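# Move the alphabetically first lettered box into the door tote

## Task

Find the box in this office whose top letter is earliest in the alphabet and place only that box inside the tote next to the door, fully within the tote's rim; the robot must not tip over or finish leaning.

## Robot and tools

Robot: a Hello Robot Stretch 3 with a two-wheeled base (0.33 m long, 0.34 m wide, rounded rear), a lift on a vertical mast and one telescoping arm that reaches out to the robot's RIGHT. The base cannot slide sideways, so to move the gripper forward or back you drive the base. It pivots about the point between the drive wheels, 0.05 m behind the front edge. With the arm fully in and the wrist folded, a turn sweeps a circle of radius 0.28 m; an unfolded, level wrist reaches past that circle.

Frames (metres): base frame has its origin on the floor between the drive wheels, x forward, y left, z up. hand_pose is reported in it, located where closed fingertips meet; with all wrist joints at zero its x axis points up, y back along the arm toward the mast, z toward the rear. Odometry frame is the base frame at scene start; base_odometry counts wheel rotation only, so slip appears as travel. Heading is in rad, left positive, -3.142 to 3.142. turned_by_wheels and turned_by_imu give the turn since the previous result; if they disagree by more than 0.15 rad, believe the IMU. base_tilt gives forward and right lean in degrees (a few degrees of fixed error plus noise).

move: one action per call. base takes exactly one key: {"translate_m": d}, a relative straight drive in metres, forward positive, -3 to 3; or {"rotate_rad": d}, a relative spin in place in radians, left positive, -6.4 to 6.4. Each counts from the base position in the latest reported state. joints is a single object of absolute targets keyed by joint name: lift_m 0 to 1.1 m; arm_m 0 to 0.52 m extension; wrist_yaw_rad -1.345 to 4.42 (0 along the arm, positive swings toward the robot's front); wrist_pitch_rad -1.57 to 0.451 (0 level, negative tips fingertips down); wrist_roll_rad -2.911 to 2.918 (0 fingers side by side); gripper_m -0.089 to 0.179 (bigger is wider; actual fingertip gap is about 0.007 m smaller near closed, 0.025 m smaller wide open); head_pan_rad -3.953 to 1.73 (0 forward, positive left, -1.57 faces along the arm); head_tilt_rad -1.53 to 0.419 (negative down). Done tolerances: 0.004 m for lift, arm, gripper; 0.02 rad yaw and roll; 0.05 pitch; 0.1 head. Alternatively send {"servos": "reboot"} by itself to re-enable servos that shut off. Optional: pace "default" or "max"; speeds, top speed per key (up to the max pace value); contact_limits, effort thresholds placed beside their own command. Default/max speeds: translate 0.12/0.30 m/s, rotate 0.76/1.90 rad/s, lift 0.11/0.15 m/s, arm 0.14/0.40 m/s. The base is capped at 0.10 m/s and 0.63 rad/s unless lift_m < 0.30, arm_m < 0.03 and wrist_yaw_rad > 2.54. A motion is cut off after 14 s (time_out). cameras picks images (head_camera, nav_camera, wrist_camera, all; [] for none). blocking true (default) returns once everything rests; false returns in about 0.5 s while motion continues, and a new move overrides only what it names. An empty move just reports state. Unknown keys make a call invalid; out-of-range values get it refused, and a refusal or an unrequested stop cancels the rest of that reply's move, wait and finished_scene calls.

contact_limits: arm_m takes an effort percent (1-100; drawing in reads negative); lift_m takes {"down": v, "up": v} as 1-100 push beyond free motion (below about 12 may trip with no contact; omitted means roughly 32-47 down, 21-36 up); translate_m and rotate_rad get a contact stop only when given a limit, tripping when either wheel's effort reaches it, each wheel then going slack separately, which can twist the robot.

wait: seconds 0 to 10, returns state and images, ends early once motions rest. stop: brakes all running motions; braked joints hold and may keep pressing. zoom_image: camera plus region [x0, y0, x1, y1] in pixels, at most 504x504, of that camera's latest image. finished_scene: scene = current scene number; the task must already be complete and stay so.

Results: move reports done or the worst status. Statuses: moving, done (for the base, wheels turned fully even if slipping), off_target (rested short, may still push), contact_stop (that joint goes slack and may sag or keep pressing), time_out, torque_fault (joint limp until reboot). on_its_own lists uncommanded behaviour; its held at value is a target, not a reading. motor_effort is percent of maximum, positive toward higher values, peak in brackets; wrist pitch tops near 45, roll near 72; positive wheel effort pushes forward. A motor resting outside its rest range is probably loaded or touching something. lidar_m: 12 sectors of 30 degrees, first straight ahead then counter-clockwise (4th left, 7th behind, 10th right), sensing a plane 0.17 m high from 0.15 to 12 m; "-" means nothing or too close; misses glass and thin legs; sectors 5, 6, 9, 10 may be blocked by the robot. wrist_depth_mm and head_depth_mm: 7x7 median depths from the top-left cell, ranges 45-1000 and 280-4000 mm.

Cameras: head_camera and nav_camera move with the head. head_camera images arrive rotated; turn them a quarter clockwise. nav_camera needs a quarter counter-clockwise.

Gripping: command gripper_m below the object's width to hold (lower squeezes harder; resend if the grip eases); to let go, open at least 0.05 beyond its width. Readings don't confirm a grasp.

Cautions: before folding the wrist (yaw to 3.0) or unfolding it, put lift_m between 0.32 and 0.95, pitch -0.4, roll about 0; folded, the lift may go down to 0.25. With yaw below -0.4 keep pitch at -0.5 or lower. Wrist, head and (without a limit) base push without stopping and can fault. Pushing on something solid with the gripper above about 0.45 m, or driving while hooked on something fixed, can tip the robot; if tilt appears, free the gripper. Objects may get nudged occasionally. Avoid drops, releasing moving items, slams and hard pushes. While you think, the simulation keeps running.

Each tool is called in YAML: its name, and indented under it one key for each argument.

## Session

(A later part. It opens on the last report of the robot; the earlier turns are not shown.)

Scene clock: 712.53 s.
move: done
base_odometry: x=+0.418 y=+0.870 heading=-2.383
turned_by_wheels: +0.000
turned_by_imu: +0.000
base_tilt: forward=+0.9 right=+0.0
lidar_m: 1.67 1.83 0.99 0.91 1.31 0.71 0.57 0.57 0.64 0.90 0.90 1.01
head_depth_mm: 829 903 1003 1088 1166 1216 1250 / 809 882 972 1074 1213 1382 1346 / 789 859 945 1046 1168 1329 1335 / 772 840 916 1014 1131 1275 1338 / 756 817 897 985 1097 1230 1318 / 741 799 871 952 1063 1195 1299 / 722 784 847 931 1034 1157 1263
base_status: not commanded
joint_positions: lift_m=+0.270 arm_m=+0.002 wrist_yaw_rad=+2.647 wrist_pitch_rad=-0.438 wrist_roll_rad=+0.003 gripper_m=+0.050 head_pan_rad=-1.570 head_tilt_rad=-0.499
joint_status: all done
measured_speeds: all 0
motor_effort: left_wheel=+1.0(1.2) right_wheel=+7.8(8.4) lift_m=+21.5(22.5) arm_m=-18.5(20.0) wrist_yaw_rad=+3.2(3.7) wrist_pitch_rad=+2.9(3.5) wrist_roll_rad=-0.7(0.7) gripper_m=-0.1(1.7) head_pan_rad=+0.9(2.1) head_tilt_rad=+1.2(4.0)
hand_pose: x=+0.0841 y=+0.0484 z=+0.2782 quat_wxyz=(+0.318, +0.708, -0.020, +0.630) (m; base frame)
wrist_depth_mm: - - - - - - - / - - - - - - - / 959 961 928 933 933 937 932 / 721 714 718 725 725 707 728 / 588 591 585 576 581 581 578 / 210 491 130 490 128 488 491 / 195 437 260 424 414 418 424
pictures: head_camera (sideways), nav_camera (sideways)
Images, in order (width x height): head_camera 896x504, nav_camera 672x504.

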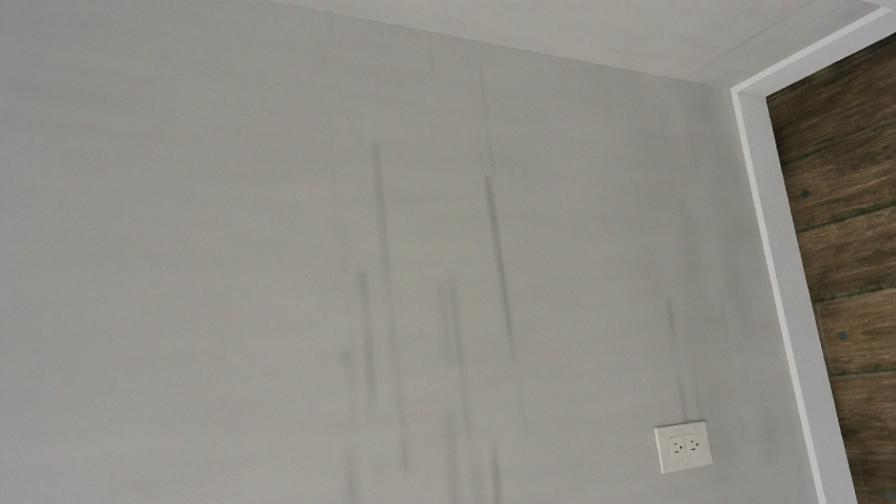

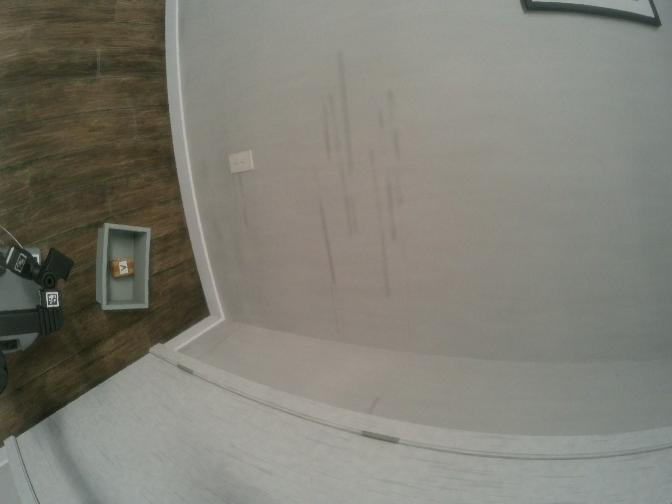

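move:
  base: {"rotate_rad": 1.893}
  pace: "max"
  cameras: []

move:
  base: {"translate_m": 1.0}
  joints: {"head_pan_rad": 0.9, "head_tilt_rad": -0.4}
  pace: "max"
  cameras: ["nav_camera", "head_camera"]

move:
  joints: {"head_pan_rad": 0.0}
  pace: "max"
  cameras: ["nav_camera"]

move:
  joints: {"head_pan_rad": -1.0}
  pace: "max"
  cameras: ["nav_camera"]

move:
  joints: {"head_pan_rad": -2.0}
  pace: "max"
  cameras: ["nav_camera"]

move:
  joints: {"head_pan_rad": -3.0}
  pace: "max"
  cameras: ["nav_camera"]

Scene clock: 729.33 s.
move: done
base_odometry: x=+0.418 y=+0.870 heading=-0.491
turned_by_wheels: +1.893
turned_by_imu: +1.885
base_tilt: forward=+0.8 right=-0.2
lidar_m: 2.37 0.85 0.59 0.57 0.59 0.79 0.90 0.93 1.27 2.57 1.19 0.91
head_depth_mm: 2722 2819 3106 2694 2027 1606 1359 / 2703 2837 3254 2676 2001 1613 1343 / 2750 2831 3291 2665 2001 1599 1340 / 2751 2907 3132 2668 1997 1607 1342 / 2759 2909 3308 2665 2005 1604 1342 / 2773 2849 2977 2641 1990 1590 1329 / 2180 2228 2274 2298 1992 1608 1339
base_status: done
joint_positions: lift_m=+0.270 arm_m=+0.002 wrist_yaw_rad=+2.647 wrist_pitch_rad=-0.438 wrist_roll_rad=+0.003 gripper_m=+0.050 head_pan_rad=-1.570 head_tilt_rad=-0.499
joint_status: not commanded
measured_speeds: all 0
motor_effort: left_wheel=-7.6(16.3) right_wheel=+8.8(16.7) lift_m=+25.9(26.0) arm_m=-19.9(20.8) wrist_yaw_rad=+2.9(3.8) wrist_pitch_rad=+3.3(3.6) wrist_roll_rad=-0.3(0.8) gripper_m=-0.3(1.5) head_pan_rad=-0.8(1.7) head_tilt_rad=-1.2(2.0)
hand_pose: x=+0.0840 y=+0.0484 z=+0.2782 quat_wxyz=(+0.318, +0.708, -0.020, +0.631) (m; base frame)
wrist_depth_mm: - - - - - - - / - - - - - - - / - - - - 894 941 943 / - - 685 730 709 713 715 / 558 580 582 578 589 583 583 / 454 490 130 486 128 490 484 / 195 434 258 419 411 422 418
pictures: none
No camera images: "cameras" was empty.

Scene clock: 734.03 s.
move: done
base_odometry: x=+1.300 y=+0.399 heading=-0.491
turned_by_wheels: +0.000
turned_by_imu: -0.001
base_tilt: forward=+0.9 right=-0.1
lidar_m: 2.43 0.86 0.62 0.60 0.62 0.84 1.89 1.96 0.37 0.36 0.37 2.97
head_depth_mm: 754 823 909 1006 1128 1285 1416 / 700 754 828 908 1013 1131 1279 / 653 703 758 834 911 1010 1132 / 610 655 706 762 833 915 1018 / 576 614 656 707 765 834 916 / 541 576 613 658 706 767 840 / 513 541 579 614 660 712 768
base_status: done
joint_positions: lift_m=+0.270 arm_m=+0.002 wrist_yaw_rad=+2.647 wrist_pitch_rad=-0.438 wrist_roll_rad=+0.003 gripper_m=+0.050 head_pan_rad=+0.902 head_tilt_rad=-0.400
joint_status: all done
measured_speeds: all 0
motor_effort: left_wheel=+1.9(13.6) right_wheel=+2.2(15.1) lift_m=+29.7(29.7) arm_m=-14.8(20.2) wrist_yaw_rad=+3.3(3.5) wrist_pitch_rad=+3.2(3.5) wrist_roll_rad=-0.3(0.7) gripper_m=-0.2(1.7) head_pan_rad=-2.8(4.8) head_tilt_rad=+2.3(6.2)
hand_pose: x=+0.0840 y=+0.0485 z=+0.2782 quat_wxyz=(+0.318, +0.708, -0.020, +0.631) (m; base frame)
wrist_depth_mm: - - - - - - - / - - - - - - - / - - - - 880 963 942 / - - 684 719 721 725 728 / 565 585 588 586 581 580 589 / 210 487 130 491 128 491 492 / 195 438 261 427 412 418 425
pictures: head_camera (sideways), nav_camera (sideways)
Images, in order (width x height): head_camera 896x504, nav_camera 672x504.

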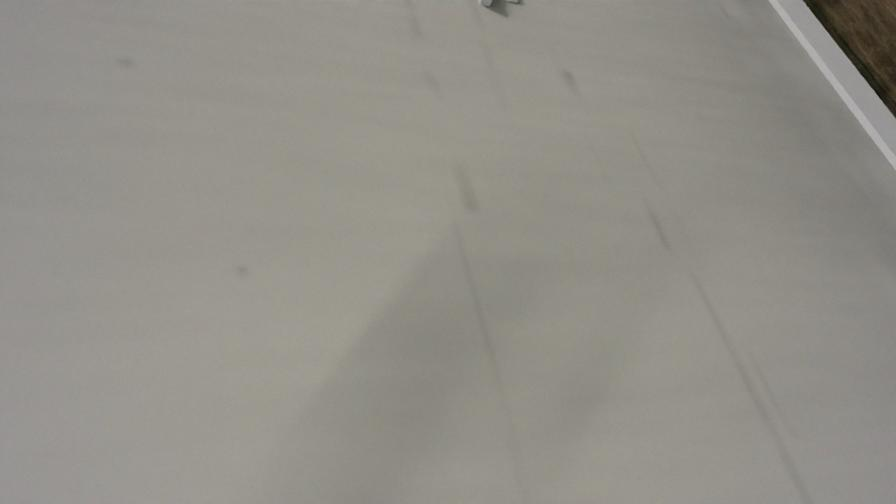

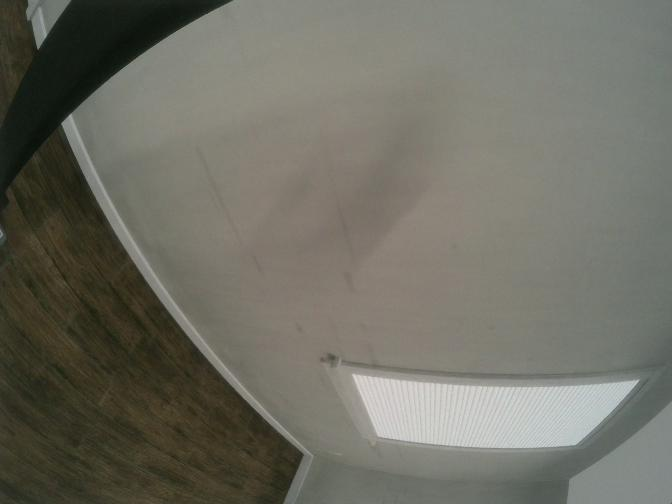

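Scene clock: 734.93 s.
move: done
base_odometry: x=+1.300 y=+0.399 heading=-0.491
turned_by_wheels: +0.000
turned_by_imu: +0.000
base_tilt: forward=+0.9 right=-0.2
lidar_m: 2.43 0.86 0.63 0.60 0.62 0.84 1.90 1.95 0.37 0.36 0.37 2.99
head_depth_mm: 2481 2601 2807 2996 2293 1776 1455 / 2437 2606 2808 2998 2316 1775 1454 / 2471 2653 2840 3004 2276 1768 1436 / 2487 2680 2852 3011 2283 1768 1440 / 2501 2698 2861 3056 2263 1749 1438 / 2440 2516 2585 2613 2263 1745 1418 / 1743 1758 1742 1819 1832 1697 1431
base_status: not commanded
joint_positions: lift_m=+0.270 arm_m=+0.002 wrist_yaw_rad=+2.647 wrist_pitch_rad=-0.438 wrist_roll_rad=+0.003 gripper_m=+0.050 head_pan_rad=-0.022 head_tilt_rad=-0.400
joint_status: all done
measured_speeds: all 0
motor_effort: left_wheel=+2.0(2.2) right_wheel=+2.6(2.8) lift_m=+30.6(30.6) arm_m=-14.0(15.2) wrist_yaw_rad=+2.9(3.7) wrist_pitch_rad=+3.1(3.4) wrist_roll_rad=-0.5(0.6) gripper_m=-1.0(1.0) head_pan_rad=+0.4(4.7) head_tilt_rad=+1.8(3.7)
hand_pose: x=+0.0840 y=+0.0485 z=+0.2782 quat_wxyz=(+0.318, +0.708, -0.020, +0.631) (m; base frame)
wrist_depth_mm: - - - - - - - / - - - - - - - / - - - - 882 947 935 / - - 682 725 722 733 723 / 563 581 584 589 580 580 576 / 210 487 131 489 128 489 492 / 195 431 259 422 411 418 421
pictures: nav_camera (sideways)
Images, in order (width x height): nav_camera 672x504.

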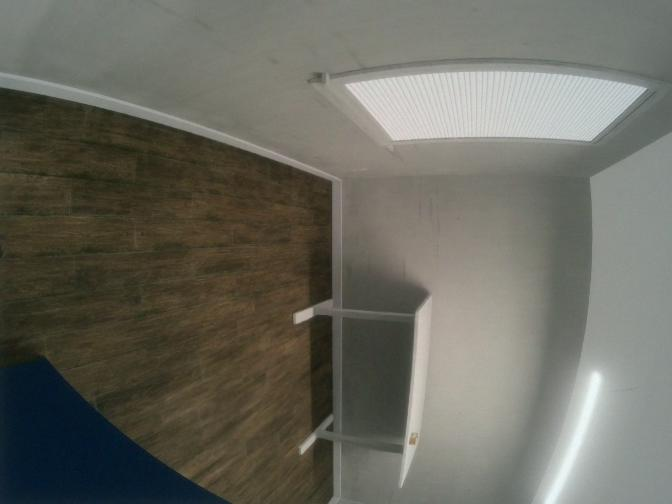

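Scene clock: 735.83 s.
move: done
base_odometry: x=+1.300 y=+0.399 heading=-0.491
turned_by_wheels: +0.000
turned_by_imu: +0.000
base_tilt: forward=+1.0 right=-0.3
lidar_m: 2.43 0.86 0.63 0.60 0.62 0.84 1.89 1.96 0.37 0.36 0.37 2.98
head_depth_mm: 286 300 317 337 360 387 417 / 300 317 338 360 386 417 451 / 317 336 359 385 415 450 491 / 336 359 384 415 450 491 540 / 362 388 418 454 2093 1634 1357 / 3495 3698 - 3266 2251 1767 1431 / 3147 3266 3526 3029 2247 1758 1420
base_status: not commanded
joint_positions: lift_m=+0.270 arm_m=+0.002 wrist_yaw_rad=+2.647 wrist_pitch_rad=-0.438 wrist_roll_rad=+0.003 gripper_m=+0.050 head_pan_rad=-1.035 head_tilt_rad=-0.400
joint_status: all done
measured_speeds: all 0
motor_effort: left_wheel=+1.9(2.1) right_wheel=+2.3(2.9) lift_m=+30.7(30.8) arm_m=-12.9(14.2) wrist_yaw_rad=+2.6(3.5) wrist_pitch_rad=+3.1(3.5) wrist_roll_rad=-0.3(0.6) gripper_m=+0.6(1.0) head_pan_rad=+0.7(4.2) head_tilt_rad=+3.3(4.1)
hand_pose: x=+0.0840 y=+0.0485 z=+0.2782 quat_wxyz=(+0.318, +0.708, -0.020, +0.631) (m; base frame)
wrist_depth_mm: - - - - - - - / - - - - - - - / - - - - 880 947 935 / - - 690 724 710 732 725 / 559 583 585 585 587 584 585 / 210 491 130 493 128 487 485 / 195 437 258 420 409 422 425
pictures: nav_camera (sideways)
Images, in order (width x height): nav_camera 672x504.

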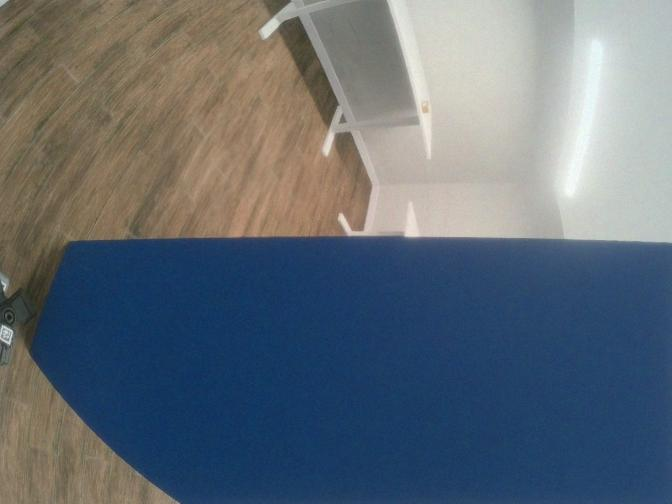

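Scene clock: 736.73 s.
move: done
base_odometry: x=+1.300 y=+0.399 heading=-0.491
turned_by_wheels: +0.000
turned_by_imu: +0.000
base_tilt: forward=+1.0 right=-0.2
lidar_m: 2.43 0.86 0.63 0.60 0.62 0.84 1.89 1.96 0.37 0.36 0.37 2.97
head_depth_mm: 2566 2633 2730 2772 2383 1787 1441 / 2895 2999 3125 3059 2324 1775 1450 / 3108 3316 3473 3253 2287 1767 1446 / 312 334 360 2776 2109 1654 1377 / 296 316 339 365 396 433 477 / 287 303 324 348 377 410 451 / - 291 311 334 359 389 425
base_status: not commanded
joint_positions: lift_m=+0.270 arm_m=+0.002 wrist_yaw_rad=+2.647 wrist_pitch_rad=-0.438 wrist_roll_rad=+0.003 gripper_m=+0.050 head_pan_rad=-2.040 head_tilt_rad=-0.400
joint_status: all done
measured_speeds: all 0
motor_effort: left_wheel=+1.9(2.3) right_wheel=+2.8(2.9) lift_m=+30.5(31.0) arm_m=-12.5(13.2) wrist_yaw_rad=+3.1(3.7) wrist_pitch_rad=+3.3(3.5) wrist_roll_rad=-0.5(0.7) gripper_m=+1.2(1.2) head_pan_rad=+1.8(6.2) head_tilt_rad=+3.1(3.4)
hand_pose: x=+0.0840 y=+0.0485 z=+0.2782 quat_wxyz=(+0.318, +0.708, -0.020, +0.631) (m; base frame)
wrist_depth_mm: - - - - - - - / - - - - - - - / - - - - 878 936 929 / - - 695 726 728 735 706 / 565 581 588 589 575 583 587 / 209 490 130 487 128 489 490 / 196 435 257 419 410 423 419
pictures: nav_camera (sideways)
Images, in order (width x height): nav_camera 672x504.

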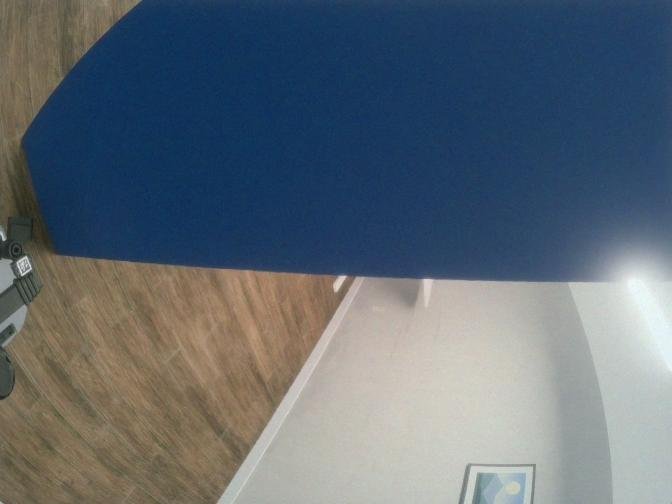

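Scene clock: 737.63 s.
move: done
base_odometry: x=+1.300 y=+0.399 heading=-0.491
turned_by_wheels: +0.000
turned_by_imu: +0.000
base_tilt: forward=+0.9 right=+0.0
lidar_m: 2.43 0.86 0.62 0.60 0.62 0.84 1.89 1.96 0.37 0.36 0.37 2.97
head_depth_mm: 1602 1688 1802 1946 2055 1719 1448 / 1614 1729 1830 1991 2112 1713 1449 / 1635 1750 1871 2022 2124 1754 1439 / 1651 1768 1879 2054 2165 1775 1431 / 1672 1779 1932 2056 2184 1774 1440 / 1671 1812 1955 2137 2208 1757 1436 / 1693 1843 1994 2174 2291 1752 1428
base_status: not commanded
joint_positions: lift_m=+0.270 arm_m=+0.002 wrist_yaw_rad=+2.647 wrist_pitch_rad=-0.438 wrist_roll_rad=+0.003 gripper_m=+0.050 head_pan_rad=-3.042 head_tilt_rad=-0.400
joint_status: all done
measured_speeds: all 0
motor_effort: left_wheel=+1.7(2.2) right_wheel=+2.3(2.8) lift_m=+30.3(30.7) arm_m=-11.0(12.3) wrist_yaw_rad=+3.0(3.4) wrist_pitch_rad=+3.2(3.4) wrist_roll_rad=-0.4(0.6) gripper_m=-0.6(1.2) head_pan_rad=+2.1(5.5) head_tilt_rad=+2.9(3.7)
hand_pose: x=+0.0840 y=+0.0485 z=+0.2782 quat_wxyz=(+0.318, +0.708, -0.020, +0.631) (m; base frame)
wrist_depth_mm: - - - - - - - / - - - - - - - / - - - - 899 930 951 / - - 689 730 717 711 723 / 559 583 584 581 586 584 586 / 209 492 130 482 128 491 485 / 195 431 260 422 408 424 422
pictures: nav_camera (sideways)
Images, in order (width x height): nav_camera 672x504.

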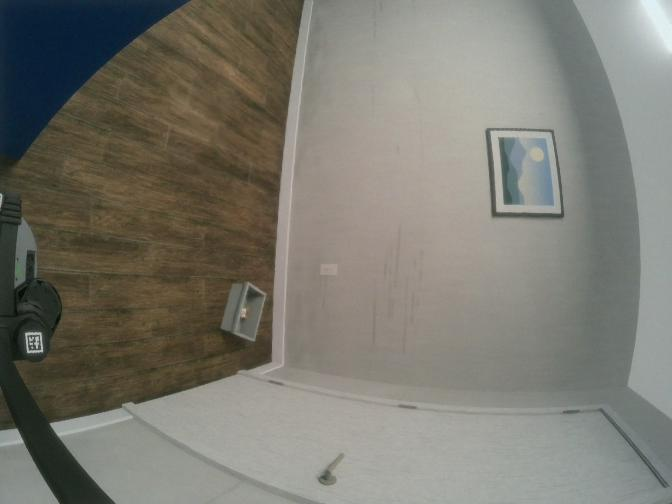

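move:
  joints: {"head_pan_rad": -0.61, "head_tilt_rad": -0.15}
  pace: "max"
  cameras: ["head_camera", "nav_camera"]

Scene clock: 764.47 s.
move: done
base_odometry: x=+1.300 y=+0.399 heading=-0.491
turned_by_wheels: +0.000
turned_by_imu: +0.001
base_tilt: forward=+1.0 right=+0.0
lidar_m: 2.43 0.86 0.63 0.60 0.62 0.84 1.89 1.95 0.38 0.36 0.37 2.99
head_depth_mm: 2516 3713 3820 3987 3975 2554 1906 / 2558 3538 3596 3633 3750 2537 1864 / 2874 3220 3367 3446 3357 2558 1874 / 2889 3110 3202 3205 3316 2534 1875 / 2840 2936 2963 3067 3162 2531 1851 / 2710 2767 2840 2911 3014 2471 1848 / 2590 2643 2753 2743 2819 2464 1845
base_status: not commanded
joint_positions: lift_m=+0.270 arm_m=+0.002 wrist_yaw_rad=+2.647 wrist_pitch_rad=-0.438 wrist_roll_rad=+0.003 gripper_m=+0.050 head_pan_rad=-0.555 head_tilt_rad=-0.148
joint_status: all done
measured_speeds: all 0
motor_effort: left_wheel=+2.0(2.1) right_wheel=+2.5(2.9) lift_m=+30.3(30.5) arm_m=-5.2(7.0) wrist_yaw_rad=+3.9(3.9) wrist_pitch_rad=+3.0(3.5) wrist_roll_rad=-0.4(0.6) gripper_m=+0.5(1.4) head_pan_rad=-3.2(4.8) head_tilt_rad=+3.7(8.2)
hand_pose: x=+0.0840 y=+0.0485 z=+0.2782 quat_wxyz=(+0.318, +0.708, -0.020, +0.631) (m; base frame)
wrist_depth_mm: - - - - - - - / - - - - - - - / - - - - 864 933 940 / - - 692 726 718 730 722 / 560 590 595 574 575 587 589 / 209 494 131 492 128 490 489 / 195 434 259 426 409 418 424
pictures: head_camera (sideways), nav_camera (sideways)
Images, in order (width x height): head_camera 896x504, nav_camera 672x504.

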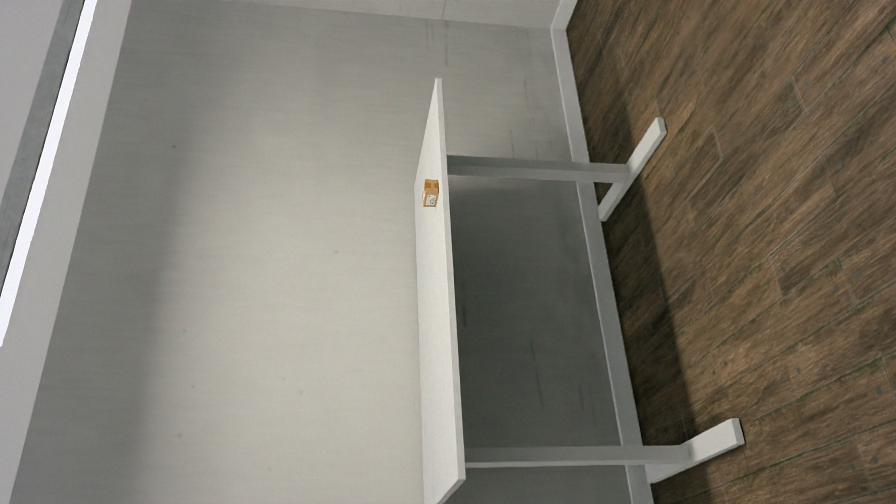

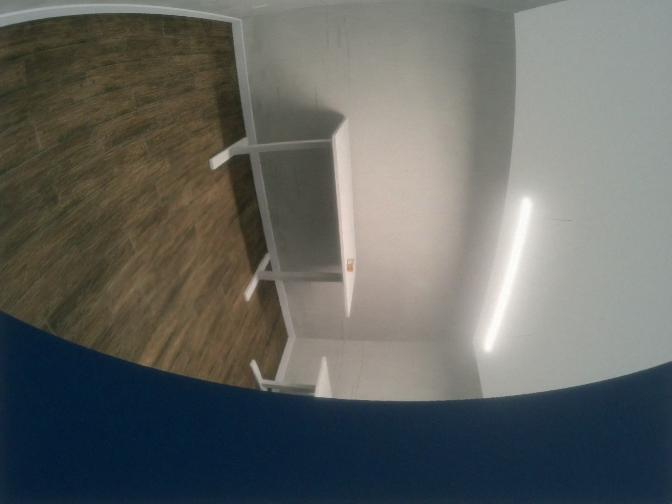

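zoom_image:
  camera: "head_camera"
  region: [410, 170, 450, 215]

zoom_image:
  camera: "nav_camera"
  region: [338, 250, 362, 280]

Scaled by 11.200 from the camera's 896x504 image, which has a finer 1280x720 frame.

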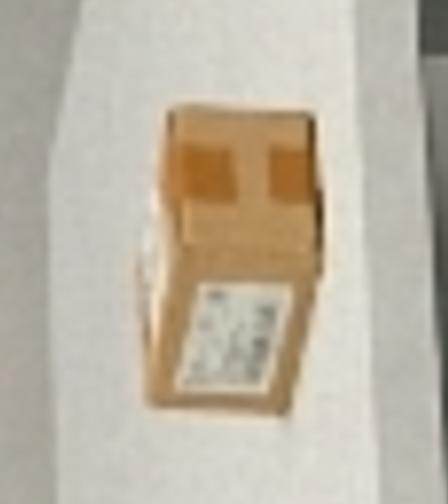

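Scaled by 16.800 from the camera's 672x504 image, which has a finer 792x594 frame.

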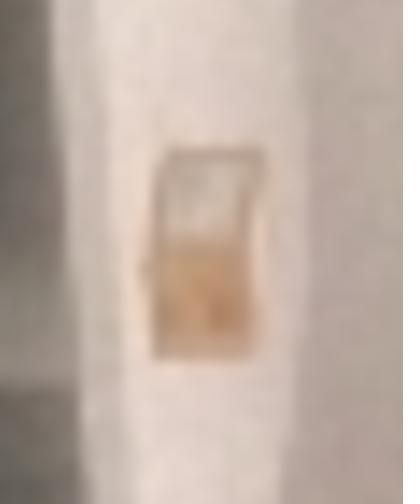

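move:
  base: {"rotate_rad": -0.218}
  pace: "max"
  cameras: []

move:
  base: {"translate_m": 0.92}
  pace: "max"
  cameras: []

move:
  base: {"rotate_rad": -1.123}
  joints: {"head_pan_rad": 0.3, "head_tilt_rad": -0.3}
  pace: "max"
  cameras: ["nav_camera", "head_camera"]

Scene clock: 799.77 s.
move: done
base_odometry: x=+1.300 y=+0.399 heading=-0.708
turned_by_wheels: -0.218
turned_by_imu: -0.216
base_tilt: forward=+0.8 right=-0.3
lidar_m: 2.47 1.14 0.68 0.60 0.60 0.71 1.25 1.89 2.24 0.36 0.36 0.42
head_depth_mm: 333 340 345 351 358 365 372 / 361 368 374 382 391 399 406 / 2552 3958 3929 - 430 437 448 / 2538 3752 3936 - 3783 2511 1864 / 2934 3440 3537 3631 3565 2502 1841 / 2936 3223 3243 3344 3398 2475 1861 / 2781 2913 2980 3112 3069 2451 1855
base_status: done
joint_positions: lift_m=+0.270 arm_m=+0.002 wrist_yaw_rad=+2.647 wrist_pitch_rad=-0.438 wrist_roll_rad=+0.003 gripper_m=+0.050 head_pan_rad=-0.610 head_tilt_rad=-0.148
joint_status: not commanded
measured_speeds: all 0
motor_effort: left_wheel=+9.6(16.3) right_wheel=-9.2(13.8) lift_m=+29.8(30.2) arm_m=+0.7(0.8) wrist_yaw_rad=+3.0(3.5) wrist_pitch_rad=+3.2(3.5) wrist_roll_rad=-0.3(0.5) gripper_m=-0.7(1.7) head_pan_rad=-2.9(3.9) head_tilt_rad=-0.8(1.5)
hand_pose: x=+0.0840 y=+0.0485 z=+0.2782 quat_wxyz=(+0.318, +0.708, -0.020, +0.631) (m; base frame)
wrist_depth_mm: - - - - - - - / - - - - - - - / - - - 888 933 932 935 / - - 712 722 718 721 706 / 568 577 581 578 590 589 579 / 209 492 130 485 128 488 484 / 195 433 260 423 407 422 423
pictures: none
No camera images: "cameras" was empty.

Scene clock: 804.20 s.
move: done
base_odometry: x=+1.999 y=-0.199 heading=-0.708
turned_by_wheels: +0.000
turned_by_imu: -0.001
base_tilt: forward=+1.1 right=-0.2
lidar_m: 1.55 1.53 0.92 0.81 0.81 0.95 1.73 0.62 1.19 1.28 2.66 2.18
head_depth_mm: 2819 3075 3069 3178 3236 2545 1874 / 2870 3222 3360 3329 3498 2566 1863 / 2730 2864 3066 3089 3167 2518 1881 / 2474 2603 2706 2253 2802 2314 1874 / 2320 2341 2467 2227 2602 2446 1858 / 2106 2213 2250 2165 2364 2317 1844 / 1970 2000 2067 2052 2180 2201 1832
base_status: done
joint_positions: lift_m=+0.270 arm_m=+0.002 wrist_yaw_rad=+2.647 wrist_pitch_rad=-0.438 wrist_roll_rad=+0.003 gripper_m=+0.050 head_pan_rad=-0.610 head_tilt_rad=-0.150
joint_status: not commanded
measured_speeds: all 0
motor_effort: left_wheel=+7.9(18.6) right_wheel=-3.3(9.0) lift_m=+26.6(29.9) arm_m=+2.1(2.2) wrist_yaw_rad=+3.3(3.6) wrist_pitch_rad=+3.0(3.7) wrist_roll_rad=-0.4(0.7) gripper_m=+0.1(1.8) head_pan_rad=-1.2(4.1) head_tilt_rad=-0.5(2.1)
hand_pose: x=+0.0840 y=+0.0485 z=+0.2782 quat_wxyz=(+0.318, +0.708, -0.020, +0.631) (m; base frame)
wrist_depth_mm: - - - - - - - / - - - - - - - / - - 883 935 948 954 941 / 688 716 739 722 725 722 720 / 585 589 594 583 576 581 578 / 209 490 130 494 128 488 485 / 194 430 259 423 408 421 417
pictures: none
No camera images: "cameras" was empty.

Scene clock: 806.03 s.
move: done
base_odometry: x=+1.999 y=-0.199 heading=-1.830
turned_by_wheels: -1.123
turned_by_imu: -1.117
base_tilt: forward=+1.1 right=-0.1
lidar_m: 2.65 2.19 1.56 1.71 0.95 0.81 0.81 0.92 1.54 0.62 1.19 1.19
head_depth_mm: 2618 2785 2904 2970 2764 1999 1578 / 2754 2910 3072 3193 2693 1981 1580 / 2954 3047 3343 3418 2678 1995 1570 / 3029 3150 3342 3514 2689 1972 1570 / 2715 2787 2898 3079 2710 1996 1574 / 2421 2505 2518 2580 2495 1979 1565 / 2168 2279 2250 2428 2510 1955 1546
base_status: done
joint_positions: lift_m=+0.270 arm_m=+0.002 wrist_yaw_rad=+2.647 wrist_pitch_rad=-0.438 wrist_roll_rad=+0.003 gripper_m=+0.050 head_pan_rad=+0.313 head_tilt_rad=-0.302
joint_status: all done
measured_speeds: all 0
motor_effort: left_wheel=+9.2(17.7) right_wheel=-7.0(16.0) lift_m=+25.6(26.9) arm_m=-6.8(6.8) wrist_yaw_rad=+3.0(3.3) wrist_pitch_rad=+3.1(3.4) wrist_roll_rad=-0.3(0.6) gripper_m=-0.8(1.3) head_pan_rad=-4.5(5.1) head_tilt_rad=+0.4(3.4)
hand_pose: x=+0.0840 y=+0.0485 z=+0.2782 quat_wxyz=(+0.318, +0.708, -0.020, +0.631) (m; base frame)
wrist_depth_mm: - - - - - - - / - - - - - - - / 968 962 949 979 962 958 924 / 716 714 727 718 715 721 719 / 586 590 582 580 578 585 583 / 209 489 130 492 128 490 488 / 194 434 260 422 413 418 419
pictures: head_camera (sideways), nav_camera (sideways)
Images, in order (width x height): head_camera 896x504, nav_camera 672x504.

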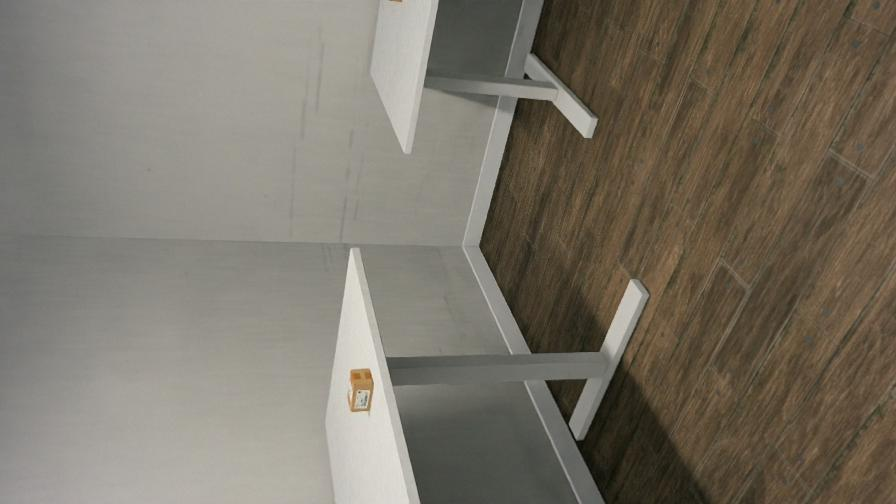

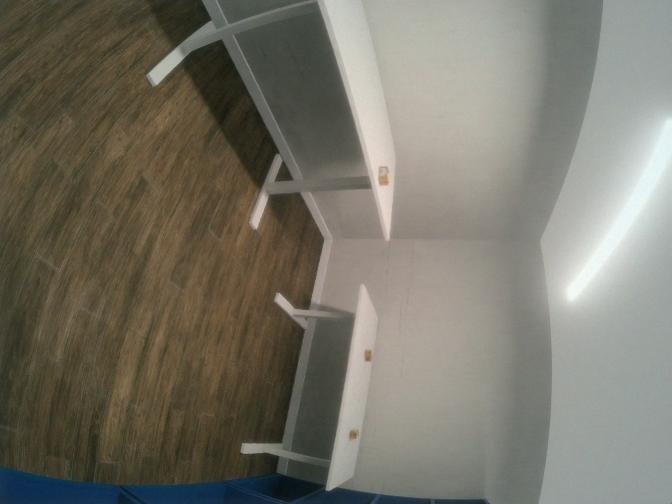

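move:
  base: {"rotate_rad": 0.09}
  pace: "max"
  cameras: []

move:
  base: {"translate_m": 1.34}
  pace: "max"
  cameras: []

move:
  base: {"rotate_rad": 2.70}
  joints: {"lift_m": 0.94, "wrist_pitch_rad": -0.42, "head_pan_rad": -1.57, "head_tilt_rad": -0.4}
  pace: "max"
  cameras: ["head_camera"]

move:
  joints: {"wrist_yaw_rad": 0.0, "gripper_m": 0.179}
  pace: "max"
  cameras: ["wrist_camera", "head_camera"]

Scene clock: 816.73 s.
move: done
base_odometry: x=+1.999 y=-0.199 heading=-1.741
turned_by_wheels: +0.090
turned_by_imu: +0.090
base_tilt: forward=+1.0 right=-0.1
lidar_m: 2.66 2.19 1.56 1.47 0.91 0.81 0.81 0.97 1.74 0.61 1.19 2.05
head_depth_mm: 2751 2859 2986 2681 2694 2013 1581 / 2953 3038 3176 3272 2726 1979 1567 / 3060 3187 3318 3511 2720 1966 1584 / 2705 2892 3050 3214 2743 1975 1565 / 2472 2578 2597 2754 2421 1948 1558 / 2234 2353 2348 2547 2582 1951 1562 / 2053 2132 2153 2310 2422 1942 1547
base_status: done
joint_positions: lift_m=+0.270 arm_m=+0.002 wrist_yaw_rad=+2.647 wrist_pitch_rad=-0.438 wrist_roll_rad=+0.003 gripper_m=+0.050 head_pan_rad=+0.300 head_tilt_rad=-0.302
joint_status: not commanded
measured_speeds: all 0
motor_effort: left_wheel=-9.5(11.4) right_wheel=+8.3(11.6) lift_m=+22.9(23.5) arm_m=-19.1(20.5) wrist_yaw_rad=+3.1(3.3) wrist_pitch_rad=+2.9(3.3) wrist_roll_rad=-0.3(0.5) gripper_m=-1.3(1.3) head_pan_rad=-3.1(4.1) head_tilt_rad=+3.3(4.1)
hand_pose: x=+0.0840 y=+0.0485 z=+0.2782 quat_wxyz=(+0.318, +0.708, -0.020, +0.631) (m; base frame)
wrist_depth_mm: - - - - - - - / - - - - - - - / 952 933 954 938 972 958 930 / 732 722 723 724 722 706 727 / 590 581 583 596 578 573 586 / 210 491 130 490 128 488 483 / 194 436 258 422 410 419 417
pictures: none
No camera images: "cameras" was empty.

Scene clock: 822.60 s.
move: done
base_odometry: x=+1.773 y=-1.520 heading=-1.741
turned_by_wheels: +0.000
turned_by_imu: -0.001
base_tilt: forward=+0.9 right=-0.2
lidar_m: 1.32 1.75 1.13 1.56 1.87 2.07 2.07 1.48 1.02 1.28 1.23 1.69
head_depth_mm: 1558 1597 1681 1736 1246 1756 1587 / 1654 1730 1799 1890 1224 1863 1537 / 1763 1865 1952 2007 2018 1994 1580 / 1899 1985 2105 2235 2331 1971 1567 / 1943 2041 2147 2266 2350 2009 1554 / 1763 1844 1916 2022 2121 1985 1575 / 1596 1682 1742 1829 1938 1921 1561
base_status: done
joint_positions: lift_m=+0.270 arm_m=+0.002 wrist_yaw_rad=+2.647 wrist_pitch_rad=-0.438 wrist_roll_rad=+0.003 gripper_m=+0.050 head_pan_rad=+0.300 head_tilt_rad=-0.299
joint_status: not commanded
measured_speeds: all 0
motor_effort: left_wheel=+5.7(14.6) right_wheel=+0.6(14.8) lift_m=+24.2(24.2) arm_m=-9.9(19.2) wrist_yaw_rad=+3.0(3.7) wrist_pitch_rad=+2.9(3.5) wrist_roll_rad=-0.2(0.7) gripper_m=-0.6(1.8) head_pan_rad=-2.1(4.4) head_tilt_rad=+2.5(5.7)
hand_pose: x=+0.0840 y=+0.0485 z=+0.2782 quat_wxyz=(+0.318, +0.708, -0.020, +0.631) (m; base frame)
wrist_depth_mm: - - - - - - - / - - - - - - - / 961 941 953 951 943 940 949 / 722 723 718 721 724 729 715 / 574 578 578 592 585 588 580 / 456 490 130 489 128 493 492 / 195 430 260 420 407 424 415
pictures: none
No camera images: "cameras" was empty.

Scene clock: 827.87 s.
move: done
base_odometry: x=+1.773 y=-1.520 heading=+0.959
turned_by_wheels: +2.700
turned_by_imu: +2.692
base_tilt: forward=+0.9 right=-0.2
lidar_m: 2.07 2.08 1.47 1.02 1.23 1.28 1.69 1.33 1.71 1.13 1.56 1.42
head_depth_mm: 1374 1467 1567 960 1852 1778 - / 1363 1450 1521 959 1783 1737 1480 / 1347 1451 1494 950 1788 1722 1475 / 1346 1423 1479 893 1797 1771 1550 / 1330 1414 1470 835 1786 1749 1519 / 1316 1400 1461 877 1758 1766 1446 / 1318 1398 1444 871 1764 1748 1419
base_status: done
joint_positions: lift_m=+0.940 arm_m=+0.002 wrist_yaw_rad=+2.647 wrist_pitch_rad=-0.438 wrist_roll_rad=+0.003 gripper_m=+0.050 head_pan_rad=-1.571 head_tilt_rad=-0.400
joint_status: all done
measured_speeds: all 0
motor_effort: left_wheel=-7.1(16.2) right_wheel=+9.3(16.0) lift_m=+29.7(34.1) arm_m=-19.3(20.7) wrist_yaw_rad=+2.8(3.5) wrist_pitch_rad=+3.1(7.1) wrist_roll_rad=-0.3(0.7) gripper_m=+0.5(1.4) head_pan_rad=+2.4(5.0) head_tilt_rad=-1.6(4.5)
hand_pose: x=+0.0840 y=+0.0485 z=+0.9483 quat_wxyz=(+0.318, +0.708, -0.020, +0.631) (m; base frame)
wrist_depth_mm: - - - - - - - / - - - - - - - / - - - - - - - / - - - - - - - / - - - - - - - / 210 - 131 - 128 - - / 194 - - - - - -
pictures: head_camera (sideways)
Images, in order (width x height): head_camera 896x504.

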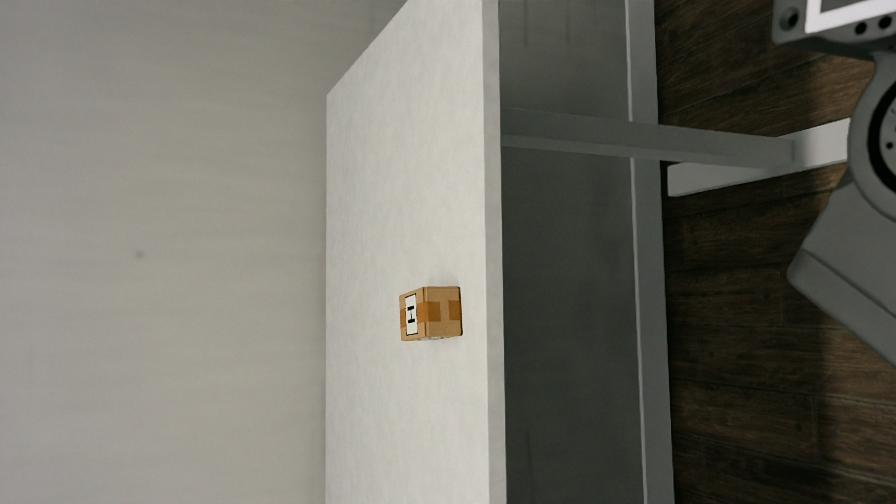

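Scene clock: 829.70 s.
move: done
base_odometry: x=+1.773 y=-1.520 heading=+0.959
turned_by_wheels: +0.000
turned_by_imu: +0.000
base_tilt: forward=+0.9 right=-0.1
lidar_m: 2.07 2.09 1.48 1.02 1.23 1.28 1.69 1.33 1.70 1.13 1.57 1.42
head_depth_mm: 1367 1458 1560 959 1863 1778 - / 1348 1448 1514 954 1789 1783 1479 / 1349 1427 1503 949 1792 1836 - / 1340 1430 1499 890 1802 1825 1394 / 1320 1415 1473 834 1793 1771 1339 / 1305 1405 1462 876 1750 1749 1430 / 1300 1390 1455 876 1746 1737 1434
base_status: not commanded
joint_positions: lift_m=+0.940 arm_m=+0.002 wrist_yaw_rad=+0.003 wrist_pitch_rad=-0.438 wrist_roll_rad=+0.003 gripper_m=+0.179 head_pan_rad=-1.570 head_tilt_rad=-0.400
joint_status: all done
measured_speeds: all 0
motor_effort: left_wheel=-7.0(7.2) right_wheel=+9.5(10.1) lift_m=+30.6(30.7) arm_m=-17.6(19.6) wrist_yaw_rad=-2.3(7.0) wrist_pitch_rad=+3.4(3.4) wrist_roll_rad=-0.4(0.6) gripper_m=+0.2(89.3) head_pan_rad=+2.8(4.2) head_tilt_rad=-0.9(2.6)
hand_pose: x=-0.0208 y=-0.3686 z=+0.9483 quat_wxyz=(+0.690, +0.155, -0.691, -0.153) (m; base frame)
wrist_depth_mm: - - - - - - - / - - - - - - - / - - - - - - - / - - - - - - - / - - - - - - - / - - - - - 137 122 / - - - - - - 109
pictures: head_camera (sideways), wrist_camera
Images, in order (width x height): head_camera 896x504, wrist_camera 644x364.

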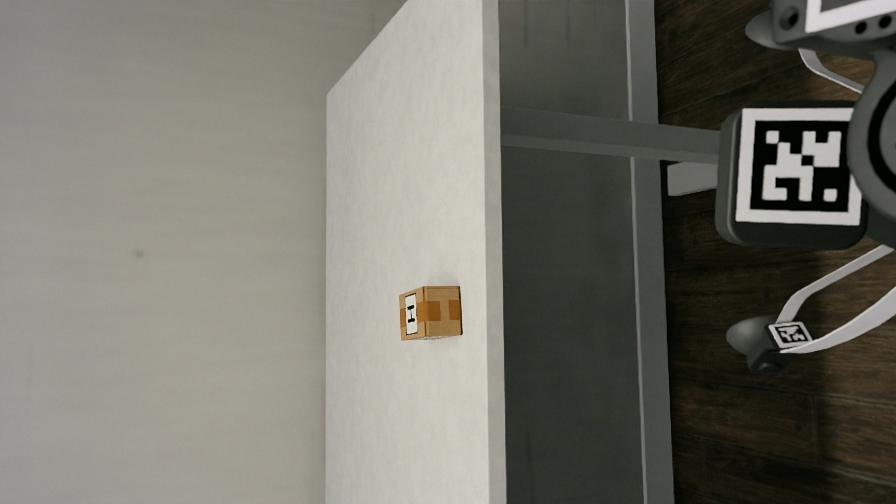

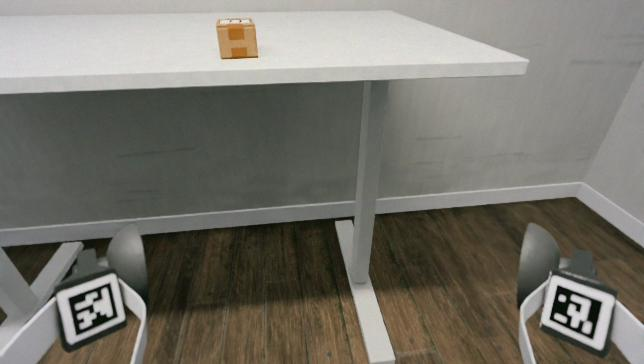

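move:
  base: {"translate_m": 0.136}
  joints: {"lift_m": 0.955}
  cameras: ["wrist_camera"]

move:
  joints: {"arm_m": 0.38}
  speeds: {"arm_m": 0.25}
  cameras: ["wrist_camera"]

Scene clock: 839.77 s.
move: done
base_odometry: x=+1.851 y=-1.408 heading=+0.959
turned_by_wheels: +0.000
turned_by_imu: +0.001
base_tilt: forward=+0.9 right=-0.2
lidar_m: 1.93 1.95 1.39 1.03 1.42 1.33 1.82 1.45 1.16 1.15 1.32 1.91
head_depth_mm: 1350 1440 1506 898 1783 1777 - / 1333 1433 1493 898 1799 1440 - / 1324 1418 1484 835 1808 1887 - / 1314 1401 1463 870 1797 1822 1441 / 1309 1383 1457 882 1760 1745 1341 / 1298 1382 1444 873 1748 1750 1438 / 1289 1373 1435 872 1724 1747 1427
base_status: done
joint_positions: lift_m=+0.955 arm_m=+0.002 wrist_yaw_rad=+0.003 wrist_pitch_rad=-0.438 wrist_roll_rad=+0.003 gripper_m=+0.179 head_pan_rad=-1.570 head_tilt_rad=-0.400
joint_status: all done
measured_speeds: all 0
motor_effort: left_wheel=+8.4(9.1) right_wheel=+3.4(15.0) lift_m=+30.2(32.2) arm_m=-12.5(15.0) wrist_yaw_rad=-2.0(2.6) wrist_pitch_rad=+3.0(3.4) wrist_roll_rad=-0.3(0.6) gripper_m=+0.1(1.1) head_pan_rad=+2.2(4.6) head_tilt_rad=-0.4(2.6)
hand_pose: x=-0.0208 y=-0.3686 z=+0.9633 quat_wxyz=(+0.690, +0.155, -0.691, -0.153) (m; base frame)
wrist_depth_mm: - - - - - - - / - - - - - - - / - - - - - - - / - - - - - - - / - - - - - - - / 125 - - - - 136 123 / - - - - - - 109
pictures: wrist_camera
Images, in order (width x height): wrist_camera 644x364.

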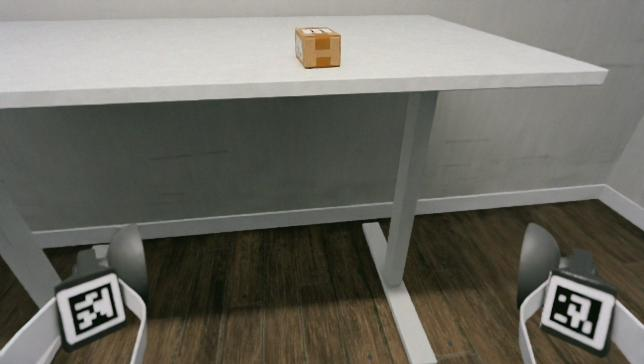

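Scene clock: 843.33 s.
move: done
base_odometry: x=+1.851 y=-1.408 heading=+0.959
turned_by_wheels: +0.000
turned_by_imu: +0.001
base_tilt: forward=+0.9 right=-0.4
lidar_m: 1.93 1.94 1.39 1.03 1.42 1.33 1.82 1.44 1.17 1.16 1.32 1.91
head_depth_mm: 1347 1434 1511 377 1248 1744 1449 / 1340 1427 1490 469 1791 1623 1446 / 1326 1408 1478 494 1809 1765 1437 / 1308 1405 1462 864 1770 1775 1427 / 1310 1390 1456 876 1756 1755 1444 / 1296 1386 1439 875 1762 1747 1434 / 1284 1379 1431 865 1720 1751 1435
base_status: not commanded
joint_positions: lift_m=+0.955 arm_m=+0.380 wrist_yaw_rad=+0.003 wrist_pitch_rad=-0.438 wrist_roll_rad=+0.003 gripper_m=+0.179 head_pan_rad=-1.570 head_tilt_rad=-0.400
joint_status: all done
measured_speeds: all 0
motor_effort: left_wheel=+8.5(8.5) right_wheel=+3.2(3.6) lift_m=+28.9(30.4) arm_m=+20.7(23.4) wrist_yaw_rad=-1.6(2.5) wrist_pitch_rad=+2.9(3.5) wrist_roll_rad=-0.3(0.6) gripper_m=-0.3(1.8) head_pan_rad=+2.5(4.8) head_tilt_rad=-1.3(1.6)
hand_pose: x=-0.0209 y=-0.7468 z=+0.9633 quat_wxyz=(+0.690, +0.155, -0.691, -0.153) (m; base frame)
wrist_depth_mm: - - - - - - - / - - - - - - - / 325 328 309 208 326 327 329 / 249 248 248 210 249 248 250 / 200 200 200 201 201 200 200 / 116 162 170 177 181 180 122 / - - - - - - 109
pictures: wrist_camera
Images, in order (width x height): wrist_camera 644x364.

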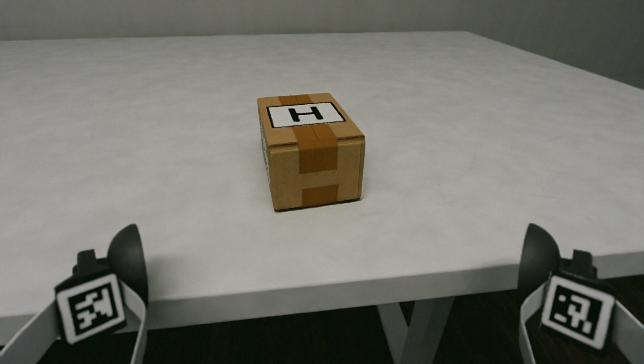

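move:
  joints: {"arm_m": 0.0}
  pace: "max"
  cameras: []

move:
  joints: {"lift_m": 0.4, "wrist_yaw_rad": 2.65}
  base: {"rotate_rad": 1.571}
  pace: "max"
  cameras: []

move:
  joints: {"lift_m": 0.27, "head_pan_rad": 0.3, "head_tilt_rad": -0.3}
  pace: "max"
  cameras: ["nav_camera"]

Scene clock: 854.70 s.
move: done
base_odometry: x=+1.851 y=-1.408 heading=+0.959
turned_by_wheels: +0.000
turned_by_imu: +0.001
base_tilt: forward=+1.2 right=-0.1
lidar_m: 1.94 1.95 1.39 1.03 1.42 1.33 1.82 1.45 1.17 1.16 1.32 1.92
head_depth_mm: 1343 1438 1491 895 1763 1784 - / 1329 1428 1480 897 1798 1431 - / 1329 1420 1485 837 1792 1880 - / 1306 1409 1472 869 1782 1830 1398 / 1304 1394 1446 876 1764 1750 1364 / 1297 1388 1442 873 1753 1758 1433 / 1290 1375 1429 873 1736 1730 1431
base_status: not commanded
joint_positions: lift_m=+0.955 arm_m=+0.002 wrist_yaw_rad=+0.003 wrist_pitch_rad=-0.438 wrist_roll_rad=+0.003 gripper_m=+0.179 head_pan_rad=-1.570 head_tilt_rad=-0.400
joint_status: all done
joint sent to its limit — arm_m, lower limit.
measured_speeds: all 0
motor_effort: left_wheel=+7.8(8.4) right_wheel=+3.1(3.7) lift_m=+27.2(28.4) arm_m=-20.6(23.0) wrist_yaw_rad=-2.0(2.5) wrist_pitch_rad=+3.0(3.4) wrist_roll_rad=-0.5(0.6) gripper_m=+0.6(1.5) head_pan_rad=+2.5(4.0) head_tilt_rad=+0.8(1.9)
hand_pose: x=-0.0209 y=-0.3686 z=+0.9633 quat_wxyz=(+0.690, +0.154, -0.691, -0.153) (m; base frame)
wrist_depth_mm: - - - - - - - / - - - - - - - / - - - - - - - / - - - - - - - / - - - - - - - / 125 - - - - 136 123 / - - - - - - 109
pictures: none
No camera images: "cameras" was empty.

Scene clock: 859.20 s.
move: done
base_odometry: x=+1.851 y=-1.408 heading=+2.529
turned_by_wheels: +1.570
turned_by_imu: +1.566
base_tilt: forward=+1.1 right=-0.1
lidar_m: 1.03 1.44 1.33 1.82 1.84 1.17 1.16 1.32 1.33 1.94 1.95 1.40
head_depth_mm: 1714 1845 1997 2129 2261 1780 1448 / 1691 1814 1965 2106 2246 1772 1457 / 1682 1791 1916 2108 2204 1759 1435 / 1659 1789 1897 2081 2202 1761 1426 / 1654 1757 1882 2065 2186 1754 1435 / 1635 1773 1854 2013 2152 1750 1439 / 1633 1733 1843 2045 2131 1758 1432
base_status: done
joint_positions: lift_m=+0.400 arm_m=+0.002 wrist_yaw_rad=+2.647 wrist_pitch_rad=-0.437 wrist_roll_rad=+0.003 gripper_m=+0.179 head_pan_rad=-1.570 head_tilt_rad=-0.400
joint_status: all done
measured_speeds: all 0
motor_effort: left_wheel=-10.9(14.9) right_wheel=+10.0(15.4) lift_m=+21.5(26.1) arm_m=-14.4(20.4) wrist_yaw_rad=+3.2(9.8) wrist_pitch_rad=+2.9(3.3) wrist_roll_rad=-0.2(0.7) gripper_m=-0.4(1.6) head_pan_rad=+1.8(3.4) head_tilt_rad=+1.4(2.3)
hand_pose: x=+0.0841 y=+0.0485 z=+0.4084 quat_wxyz=(+0.318, +0.708, -0.021, +0.631) (m; base frame)
wrist_depth_mm: - - - - - - - / - - - - - - - / - - - - - - - / 966 984 949 927 966 940 - / 801 769 759 765 758 792 768 / - 605 640 638 643 608 123 / 191 545 556 553 554 541 109
pictures: none
No camera images: "cameras" was empty.

Scene clock: 861.47 s.
move: done
base_odometry: x=+1.851 y=-1.408 heading=+2.529
turned_by_wheels: +0.000
turned_by_imu: +0.000
base_tilt: forward=+0.9 right=+0.0
lidar_m: 1.03 1.44 1.33 1.82 1.83 1.18 1.16 1.32 1.34 1.94 1.95 1.40
head_depth_mm: 849 899 1094 1009 1475 1248 1499 / 1249 1314 1370 1144 1098 1145 1233 / 1274 1357 1421 1252 1558 1282 1477 / 1302 1383 1443 1370 1601 1330 1471 / 1321 1420 1484 1354 1596 1682 1477 / 1349 1446 1515 1346 1592 1658 1481 / 1383 1464 1515 1562 1571 1659 1474
base_status: not commanded
joint_positions: lift_m=+0.270 arm_m=+0.002 wrist_yaw_rad=+2.647 wrist_pitch_rad=-0.437 wrist_roll_rad=+0.003 gripper_m=+0.179 head_pan_rad=+0.316 head_tilt_rad=-0.300
joint_status: all done
measured_speeds: translate_m=+0.000 rotate_rad=+0.000 lift_m=+0.000 arm_m=+0.000 wrist_yaw_rad=+0.000 wrist_pitch_rad=+0.000 wrist_roll_rad=+0.000 head_pan_rad=-0.024 head_tilt_rad=+0.000
motor_effort: left_wheel=-10.8(11.1) right_wheel=+10.2(10.3) lift_m=+23.3(23.4) arm_m=-17.0(17.3) wrist_yaw_rad=+3.3(3.7) wrist_pitch_rad=+2.8(3.3) wrist_roll_rad=-0.4(0.5) gripper_m=+0.6(1.1) head_pan_rad=-3.3(4.6) head_tilt_rad=+4.3(6.5)
hand_pose: x=+0.0841 y=+0.0485 z=+0.2784 quat_wxyz=(+0.318, +0.708, -0.021, +0.631) (m; base frame)
wrist_depth_mm: - - - - - - - / - - - - - - - / 970 951 965 949 952 893 - / 722 730 716 730 724 707 732 / 610 578 578 583 587 603 583 / - 460 488 490 487 464 122 / 190 251 272 424 422 412 109
pictures: nav_camera (sideways)
Images, in order (width x height): nav_camera 672x504.

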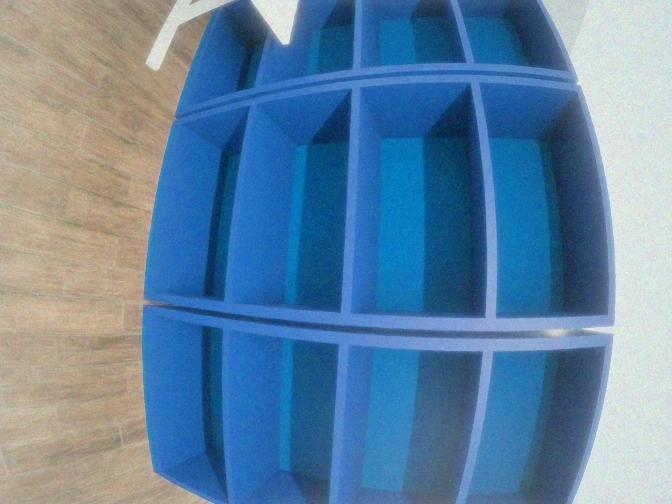

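move:
  joints: {"head_pan_rad": 1.4, "head_tilt_rad": -0.3}
  pace: "max"
  cameras: ["nav_camera", "head_camera"]

Scene clock: 867.37 s.
move: done
base_odometry: x=+1.851 y=-1.408 heading=+2.529
turned_by_wheels: +0.000
turned_by_imu: +0.001
base_tilt: forward=+1.0 right=+0.0
lidar_m: 1.03 1.44 1.33 1.82 1.84 1.17 1.16 1.32 1.34 1.93 1.95 1.40
head_depth_mm: 1739 1847 1916 2048 1478 1939 1596 / 1711 1823 1928 2013 1462 1827 1593 / 1685 1757 1874 1942 1376 1989 1575 / 1634 1724 1823 1893 1367 1985 1568 / 1614 1692 1775 1844 1273 1989 1579 / 1576 1642 1724 1787 1272 1967 1581 / 1531 1626 1702 1745 1208 1951 1563
base_status: not commanded
joint_positions: lift_m=+0.270 arm_m=+0.002 wrist_yaw_rad=+2.647 wrist_pitch_rad=-0.437 wrist_roll_rad=+0.003 gripper_m=+0.179 head_pan_rad=+1.421 head_tilt_rad=-0.300
joint_status: all done
measured_speeds: all 0
motor_effort: left_wheel=-10.8(10.9) right_wheel=+10.1(10.1) lift_m=+30.4(30.9) arm_m=-20.7(20.9) wrist_yaw_rad=+3.8(4.0) wrist_pitch_rad=+2.9(3.2) wrist_roll_rad=-0.2(0.5) gripper_m=-0.4(1.2) head_pan_rad=+1.2(5.2) head_tilt_rad=+4.4(6.2)
hand_pose: x=+0.0841 y=+0.0485 z=+0.2784 quat_wxyz=(+0.318, +0.708, -0.021, +0.631) (m; base frame)
wrist_depth_mm: - - - - - - - / - - - - - - - / 971 942 951 956 945 885 - / 719 729 703 732 712 731 700 / 612 582 579 583 578 606 581 / - 459 491 491 490 461 123 / 190 250 270 422 421 405 109
pictures: head_camera (sideways), nav_camera (sideways)
Images, in order (width x height): head_camera 896x504, nav_camera 672x504.

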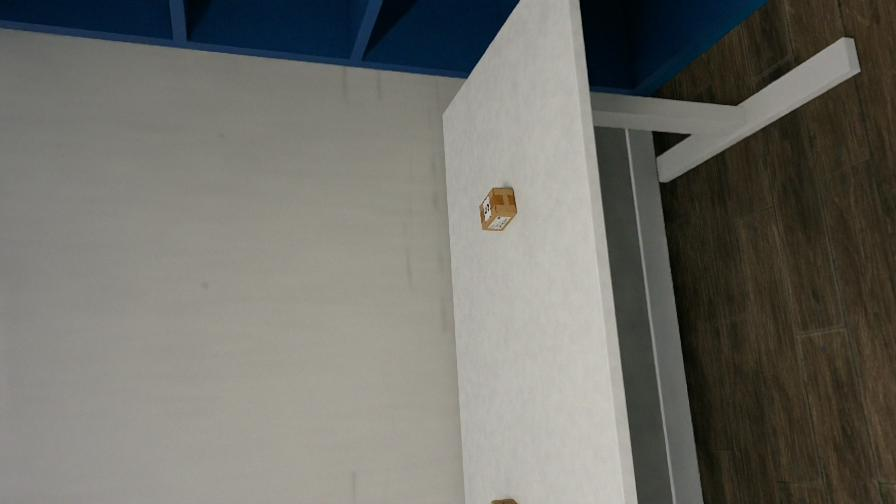

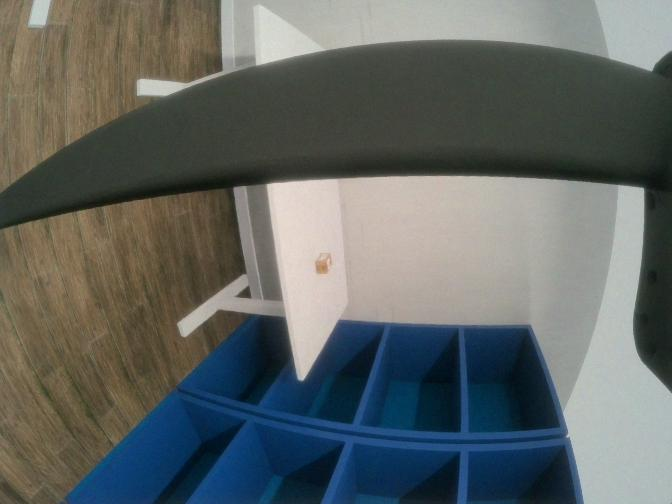

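zoom_image:
  camera: "head_camera"
  region: [475, 180, 520, 235]

Scaled by 9.164 from the camera's 896x504 image, which has a finer 1280x720 frame.

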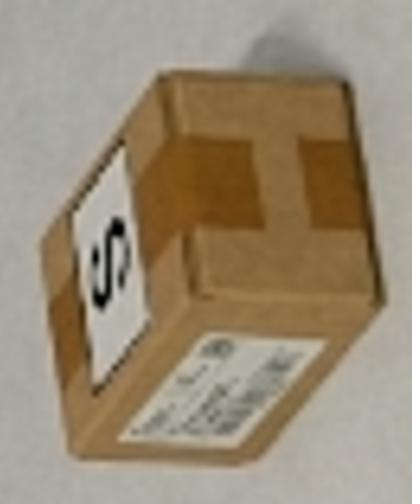

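finished_scene:
  scene: 1

The scene is finished: the task was done.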